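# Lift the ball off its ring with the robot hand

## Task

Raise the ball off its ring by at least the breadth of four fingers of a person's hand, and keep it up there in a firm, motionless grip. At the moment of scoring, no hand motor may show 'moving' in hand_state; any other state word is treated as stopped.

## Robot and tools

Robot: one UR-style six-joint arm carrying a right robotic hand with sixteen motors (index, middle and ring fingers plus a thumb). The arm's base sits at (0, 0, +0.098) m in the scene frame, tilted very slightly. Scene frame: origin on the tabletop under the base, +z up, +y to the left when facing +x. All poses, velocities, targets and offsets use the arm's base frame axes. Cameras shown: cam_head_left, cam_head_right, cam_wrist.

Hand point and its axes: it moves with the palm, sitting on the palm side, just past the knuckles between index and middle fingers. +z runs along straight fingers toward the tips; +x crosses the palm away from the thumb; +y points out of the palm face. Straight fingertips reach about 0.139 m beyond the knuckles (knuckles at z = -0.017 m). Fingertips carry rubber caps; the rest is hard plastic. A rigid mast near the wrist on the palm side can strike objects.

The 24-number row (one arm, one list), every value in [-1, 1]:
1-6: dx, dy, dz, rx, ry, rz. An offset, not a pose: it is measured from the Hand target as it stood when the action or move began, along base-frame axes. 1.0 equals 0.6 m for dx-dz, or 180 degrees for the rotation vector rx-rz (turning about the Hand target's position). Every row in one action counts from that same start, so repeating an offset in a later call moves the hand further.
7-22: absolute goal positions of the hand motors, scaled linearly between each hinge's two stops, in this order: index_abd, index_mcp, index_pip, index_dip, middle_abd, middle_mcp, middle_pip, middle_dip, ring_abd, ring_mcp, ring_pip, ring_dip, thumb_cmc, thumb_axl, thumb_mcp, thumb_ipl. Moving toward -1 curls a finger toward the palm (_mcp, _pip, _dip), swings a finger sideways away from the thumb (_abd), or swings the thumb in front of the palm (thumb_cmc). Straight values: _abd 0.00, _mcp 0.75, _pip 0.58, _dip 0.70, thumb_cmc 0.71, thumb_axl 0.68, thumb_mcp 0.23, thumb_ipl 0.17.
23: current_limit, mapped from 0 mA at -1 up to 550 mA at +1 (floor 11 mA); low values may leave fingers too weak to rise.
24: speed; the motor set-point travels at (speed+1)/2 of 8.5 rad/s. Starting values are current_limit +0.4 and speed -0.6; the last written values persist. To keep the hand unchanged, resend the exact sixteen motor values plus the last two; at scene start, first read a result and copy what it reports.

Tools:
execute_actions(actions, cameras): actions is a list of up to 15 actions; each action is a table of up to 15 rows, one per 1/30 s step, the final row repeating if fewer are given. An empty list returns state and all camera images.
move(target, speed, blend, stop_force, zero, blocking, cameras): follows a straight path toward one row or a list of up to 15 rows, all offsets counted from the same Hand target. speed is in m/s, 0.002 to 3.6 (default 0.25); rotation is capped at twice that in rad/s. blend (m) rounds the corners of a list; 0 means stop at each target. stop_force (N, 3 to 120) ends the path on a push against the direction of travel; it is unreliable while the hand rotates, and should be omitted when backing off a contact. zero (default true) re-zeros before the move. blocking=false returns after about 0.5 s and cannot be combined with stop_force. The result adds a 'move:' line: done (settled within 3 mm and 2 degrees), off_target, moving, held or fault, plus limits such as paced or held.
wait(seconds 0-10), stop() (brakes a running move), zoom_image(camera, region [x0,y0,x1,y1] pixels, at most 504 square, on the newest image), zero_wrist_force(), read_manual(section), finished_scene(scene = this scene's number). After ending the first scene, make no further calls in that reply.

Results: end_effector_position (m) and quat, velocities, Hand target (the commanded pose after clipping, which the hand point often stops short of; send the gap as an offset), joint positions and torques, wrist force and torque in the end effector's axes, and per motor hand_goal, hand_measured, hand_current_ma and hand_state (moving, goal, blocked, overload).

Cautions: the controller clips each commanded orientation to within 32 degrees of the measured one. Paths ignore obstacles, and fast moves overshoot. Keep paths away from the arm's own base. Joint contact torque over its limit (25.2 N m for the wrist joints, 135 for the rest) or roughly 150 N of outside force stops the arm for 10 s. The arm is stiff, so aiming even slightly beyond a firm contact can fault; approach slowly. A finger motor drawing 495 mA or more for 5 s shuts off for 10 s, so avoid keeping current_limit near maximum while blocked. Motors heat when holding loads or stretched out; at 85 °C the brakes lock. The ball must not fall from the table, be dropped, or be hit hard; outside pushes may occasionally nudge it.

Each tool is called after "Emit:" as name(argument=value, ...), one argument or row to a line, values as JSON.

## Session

Emit:
execute_actions(
  actions=[],
)

Emit:
zoom_image(
  camera="cam_head_left",
  region=[400, 150, 600, 350],
)

Emit:
zoom_image(
  camera="cam_head_right",
  region=[400, 150, 600, 350],
)

Scene clock: 0.00 s.
end_effector_position=(+0.2200, +0.2928, +0.2751) hand_goal=(+0.000, +0.754, +0.576, +0.696, +0.000, +0.754, +0.576, +0.696, +0.000, +0.754, +0.576, +0.696, +0.714, +0.678, +0.226, +0.168) hand_measured=(+0.000, +0.754, +0.576, +0.696, +0.000, +0.754, +0.576, +0.696, +0.000, +0.754, +0.576, +0.696, +0.714, +0.678, +0.226, +0.168) hand_current_ma=(+0, +0, +0, +0, +0, +0, +0, +0, +0, +0, +0, +0, +0, +0, +0, +0) hand_state=(goal, goal, goal, goal, goal, goal, goal, goal, goal, goal, goal, goal, goal, goal, goal, goal) hand_current_limit=0.40 hand_speed=-0.60 end_effector_quat_wxyz=(-0.031, +0.033, +0.995, -0.093)
Joint positions: [0.463 -2.038 2.064 -1.452 -1.704 -1.032]
Joint velocities: within noise
Joint torques (N m): no reading
Motor temperatures (°C): [32 34 32 45 37 39]
Wrist force (N): no reading
Wrist torque (N m): no reading
Wrist force, peak (N): no reading
Hand target: +0.2200, +0.2928, +0.2751; -0.031, +0.033, +0.995, -0.093

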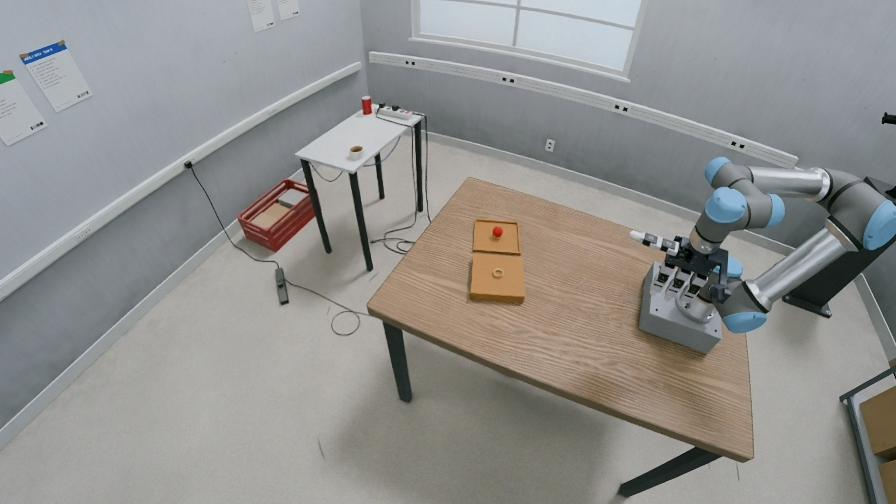

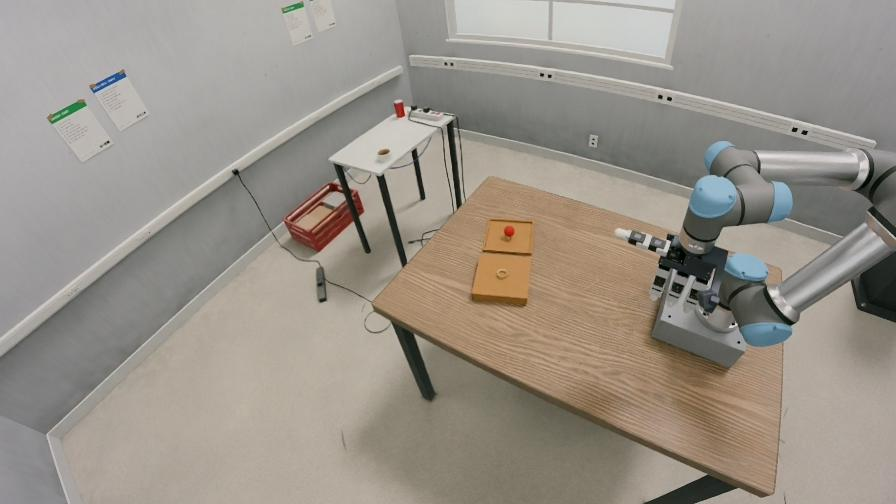

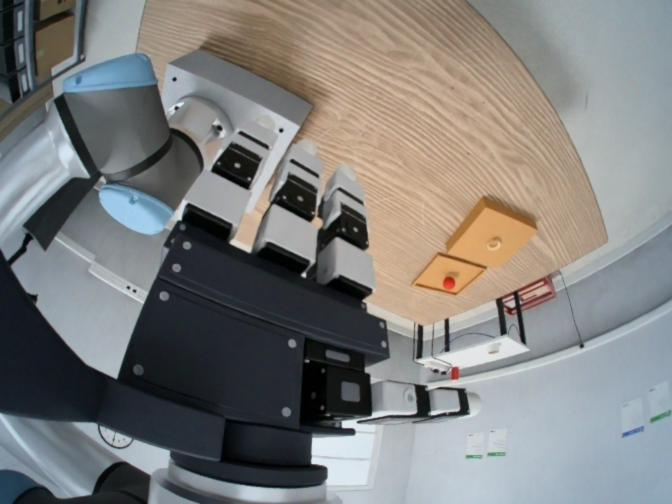

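Scaled by 2.520 from the camera's 896x504 image, which has a finer 1280x720 frame.

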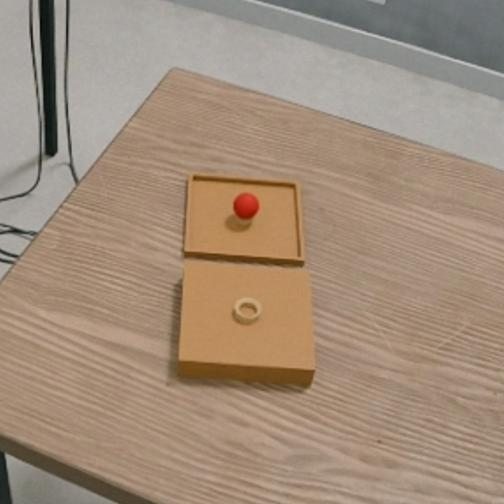

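Scaled by 2.520 from the camera's 896x504 image, which has a finer 1280x720 frame.

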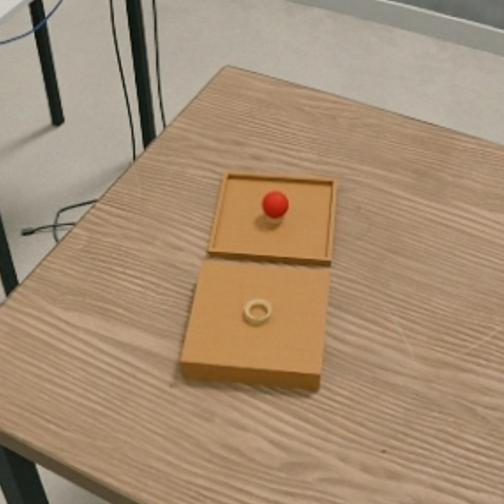

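Emit:
move(
  target=[0.4667,-0.405,-0.0917,-0.188,-0.2008,0.5005,0,0.97,-0.577,-0.0145,0,0.97,-0.577,-0.0145,0,0.97,0.576,0.696,-0.686,0.678,0.011,-0.092,0.4,-0.6],
  speed=0.7,
  cameras=[],
)

Emit:
move(
  target=[0.5025,-0.2533,-0.3543,0,0,0,0,0.97,-0.577,-0.0145,0,0.97,-0.577,-0.0145,0,0.97,0.576,0.696,-0.686,0.678,0.011,-0.092,0.4,-0.6],
  speed=0.4,
  cameras=["cam_wrist","cam_head_left"],
)

Emit:
zoom_image(
  camera="cam_wrist",
  region=[280, 0, 620, 250],
)

Scene clock: 35.73 s.
end_effector_position=(+0.5000, +0.0498, +0.2201) hand_goal=(+0.000, +0.970, -0.576, -0.014, +0.000, +0.970, -0.576, -0.014, +0.000, +0.970, +0.576, +0.696, -0.686, +0.678, +0.012, -0.092) hand_measured=(+0.000, +0.922, -0.562, +0.000, +0.000, +0.920, -0.562, +0.002, +0.000, +0.914, +0.576, +0.696, -0.678, +0.678, +0.006, -0.086) hand_current_ma=(+0, -18, +3, +3, +0, -19, +3, +4, +0, -23, +0, +0, +1, +0, -2, +2) hand_state=(goal, blocked, goal, goal, goal, blocked, goal, goal, goal, blocked, goal, goal, goal, goal, goal, goal) hand_current_limit=0.40 hand_speed=-0.60 end_effector_quat_wxyz=(-0.326, +0.627, -0.628, +0.326)
Joint positions: [-0.301 -1.638 2.313 -3.182 -1.327 -3.318]
Joint torques (N m): [-11.64 -9.43 -12.92 -4.94 2.04 -1.29]
Wrist force (N): [0.5 0.8 -0.3]
Wrist torque (N m): [0.16 -0.08 0.26]
Wrist force, peak (N): [0.9 1.1 -0.4]
Hand target: +0.5000, +0.0498, +0.2201; -0.326, +0.627, -0.628, +0.326
Off the commanded pose: 0.000 m, 0 deg.
move: done
No camera images: "cameras" was empty.

Scene clock: 37.50 s.
end_effector_position=(+0.8015, -0.1022, +0.0075) hand_goal=(+0.000, +0.970, -0.576, -0.014, +0.000, +0.970, -0.576, -0.014, +0.000, +0.970, +0.576, +0.696, -0.686, +0.678, +0.012, -0.092) hand_measured=(+0.000, +0.922, -0.564, +0.000, +0.000, +0.920, -0.564, +0.002, +0.000, +0.914, +0.576, +0.696, -0.678, +0.678, +0.006, -0.086) hand_current_ma=(+0, -18, +3, +3, +0, -19, +2, +4, +0, -23, +0, +0, +1, +0, -2, +2) hand_state=(goal, blocked, goal, goal, goal, blocked, goal, goal, goal, blocked, goal, goal, goal, goal, goal, goal) hand_current_limit=0.40 hand_speed=-0.60 end_effector_quat_wxyz=(-0.326, +0.627, -0.628, +0.326)
Joint positions: [-0.385 -0.653 1.489 -3.329 -1.26 -3.37]
Joint torques (N m): [11.4 -49.51 -26.6 -0.56 -0.95 1.64]
Wrist force (N): [0.4 1.3 -0.3]
Wrist torque (N m): [0.22 -0.07 0.07]
Wrist force, peak (N): [1.3 1.5 1.2]
Hand target: +0.8015, -0.1022, +0.0075; -0.326, +0.627, -0.628, +0.326
Off the commanded pose: 0.000 m, 0 deg.
move: done
Images, in order (width x height): cam_head_left 896x504, cam_wrist 672x504.

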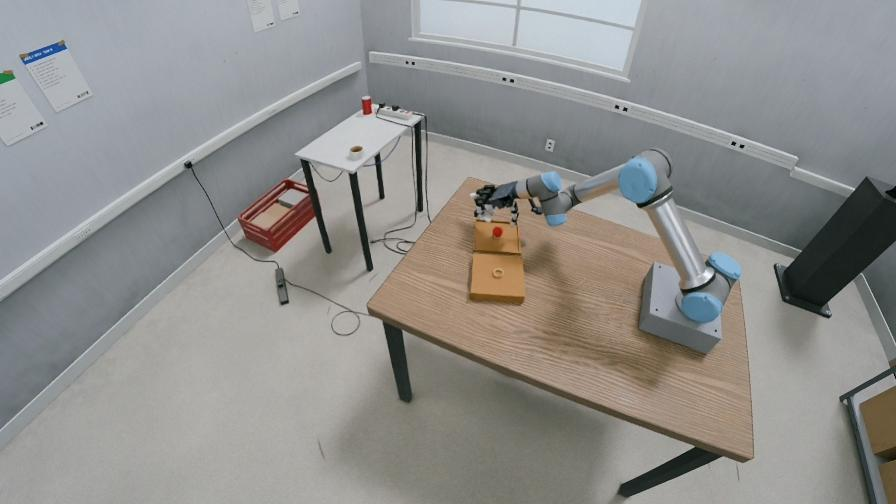

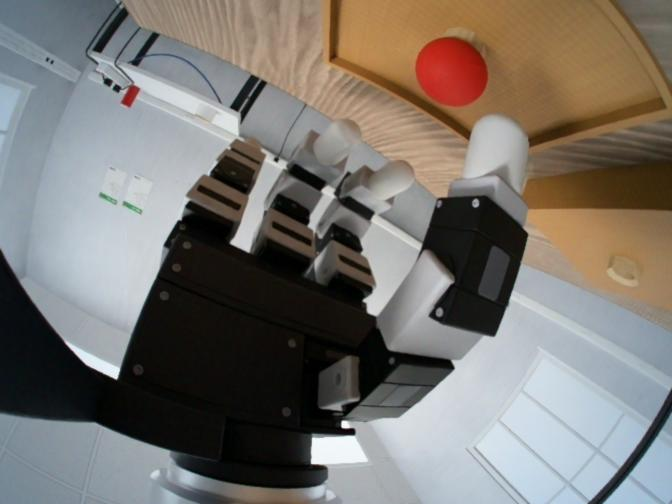

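Scaled by 1.482 from the camera's 672x504 image, which has a finer 960x720 frame.

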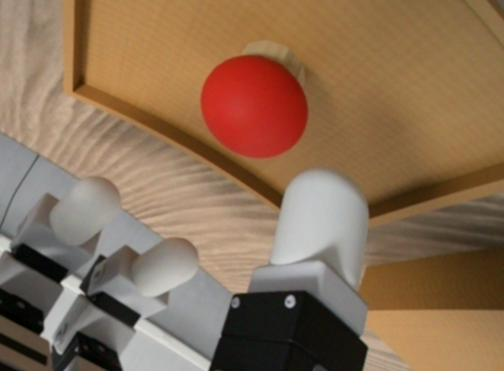

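Emit:
move(
  target=[
    [-0.0023,0,-0.1008,0,0,0,0,0.97,-0.577,-0.0145,0,0.97,-0.577,-0.0145,0,0.97,0.576,0.696,-0.686,0.678,0.011,-0.092,0.4,-0.6],
    [-0.0023,0,-0.1008,0,0,0,0,0.70,-0.635,-0.048,0,0.70,-0.635,-0.048,0,0.97,0.576,0.696,-0.686,0.678,-0.236,-0.286,0.4,-0.85],
    [-0.0023,0,-0.1008,0,0,0,0,0.575,-0.73,-0.10,0,0.575,-0.73,-0.10,0,0.97,0.576,0.696,-0.686,0.678,-0.457,-0.394,0.4,-0.85],
    [-0.0023,0,0.1158,0,0,0,0,0.575,-0.73,-0.10,0,0.575,-0.73,-0.10,0,0.97,0.576,0.696,-0.686,0.678,-0.457,-0.394,0.4,-0.85],
  ],
  speed=[0.15,0.15,0.15,0.2],
  cameras=["cam_wrist","cam_head_left"],
)

Scene clock: 49.90 s.
end_effector_position=(+0.8001, -0.1021, +0.0769) hand_goal=(+0.000, +0.576, -0.730, -0.100, +0.000, +0.576, -0.730, -0.100, +0.000, +0.970, +0.576, +0.696, -0.686, +0.678, -0.456, -0.394) hand_measured=(+0.000, +0.796, -0.612, -0.058, +0.000, +0.762, -0.618, -0.062, +0.000, +0.914, +0.576, +0.696, -0.670, +0.688, -0.104, -0.200) hand_current_ma=(+0, +147, +58, +15, +0, +118, +54, +13, +0, -23, +0, +0, +4, +3, +364, +171) hand_state=(goal, blocked, blocked, blocked, goal, blocked, blocked, blocked, goal, blocked, goal, goal, goal, goal, blocked, blocked) hand_current_limit=0.40 hand_speed=-0.85 end_effector_quat_wxyz=(-0.326, +0.627, -0.628, +0.326)
Joint positions: [-0.386 -0.77 1.493 -3.215 -1.259 -3.371]
Joint torques (N m): [-11.5 -62.57 -28.06 -0.5 2.11 -1.21]
Wrist force (N): [0.6 1.5 0.0]
Wrist torque (N m): [0.21 -0.08 0.19]
Wrist force, peak (N): [0.2 2.7 0.7]
Hand target: +0.8001, -0.1022, +0.0770; -0.326, +0.627, -0.628, +0.326
Off the commanded pose: 0.000 m, 0 deg.
move: done
Images, in order (width x height): cam_head_left 896x504, cam_wrist 672x504.

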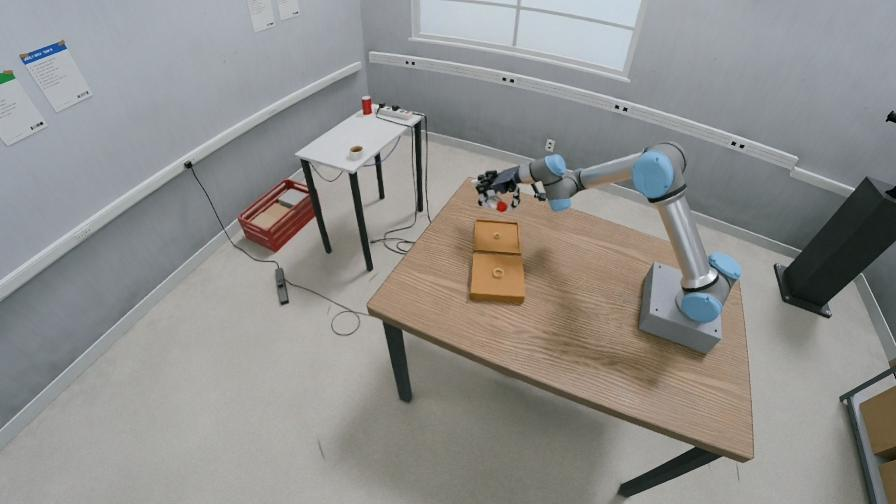

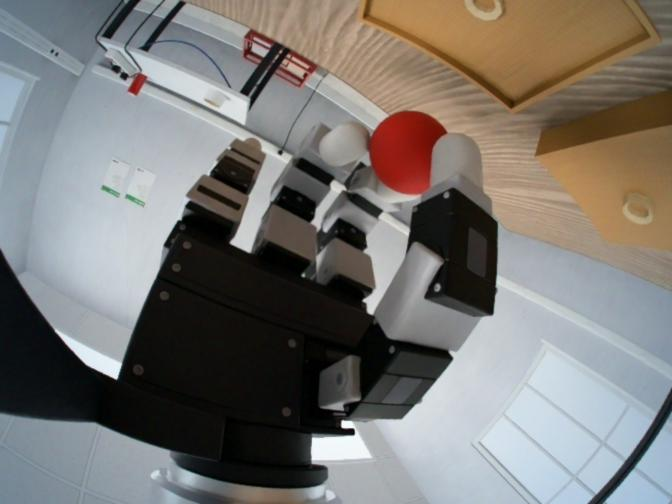

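Emit:
finished_scene(
  scene=3,
)

The scene is finished: the task was done.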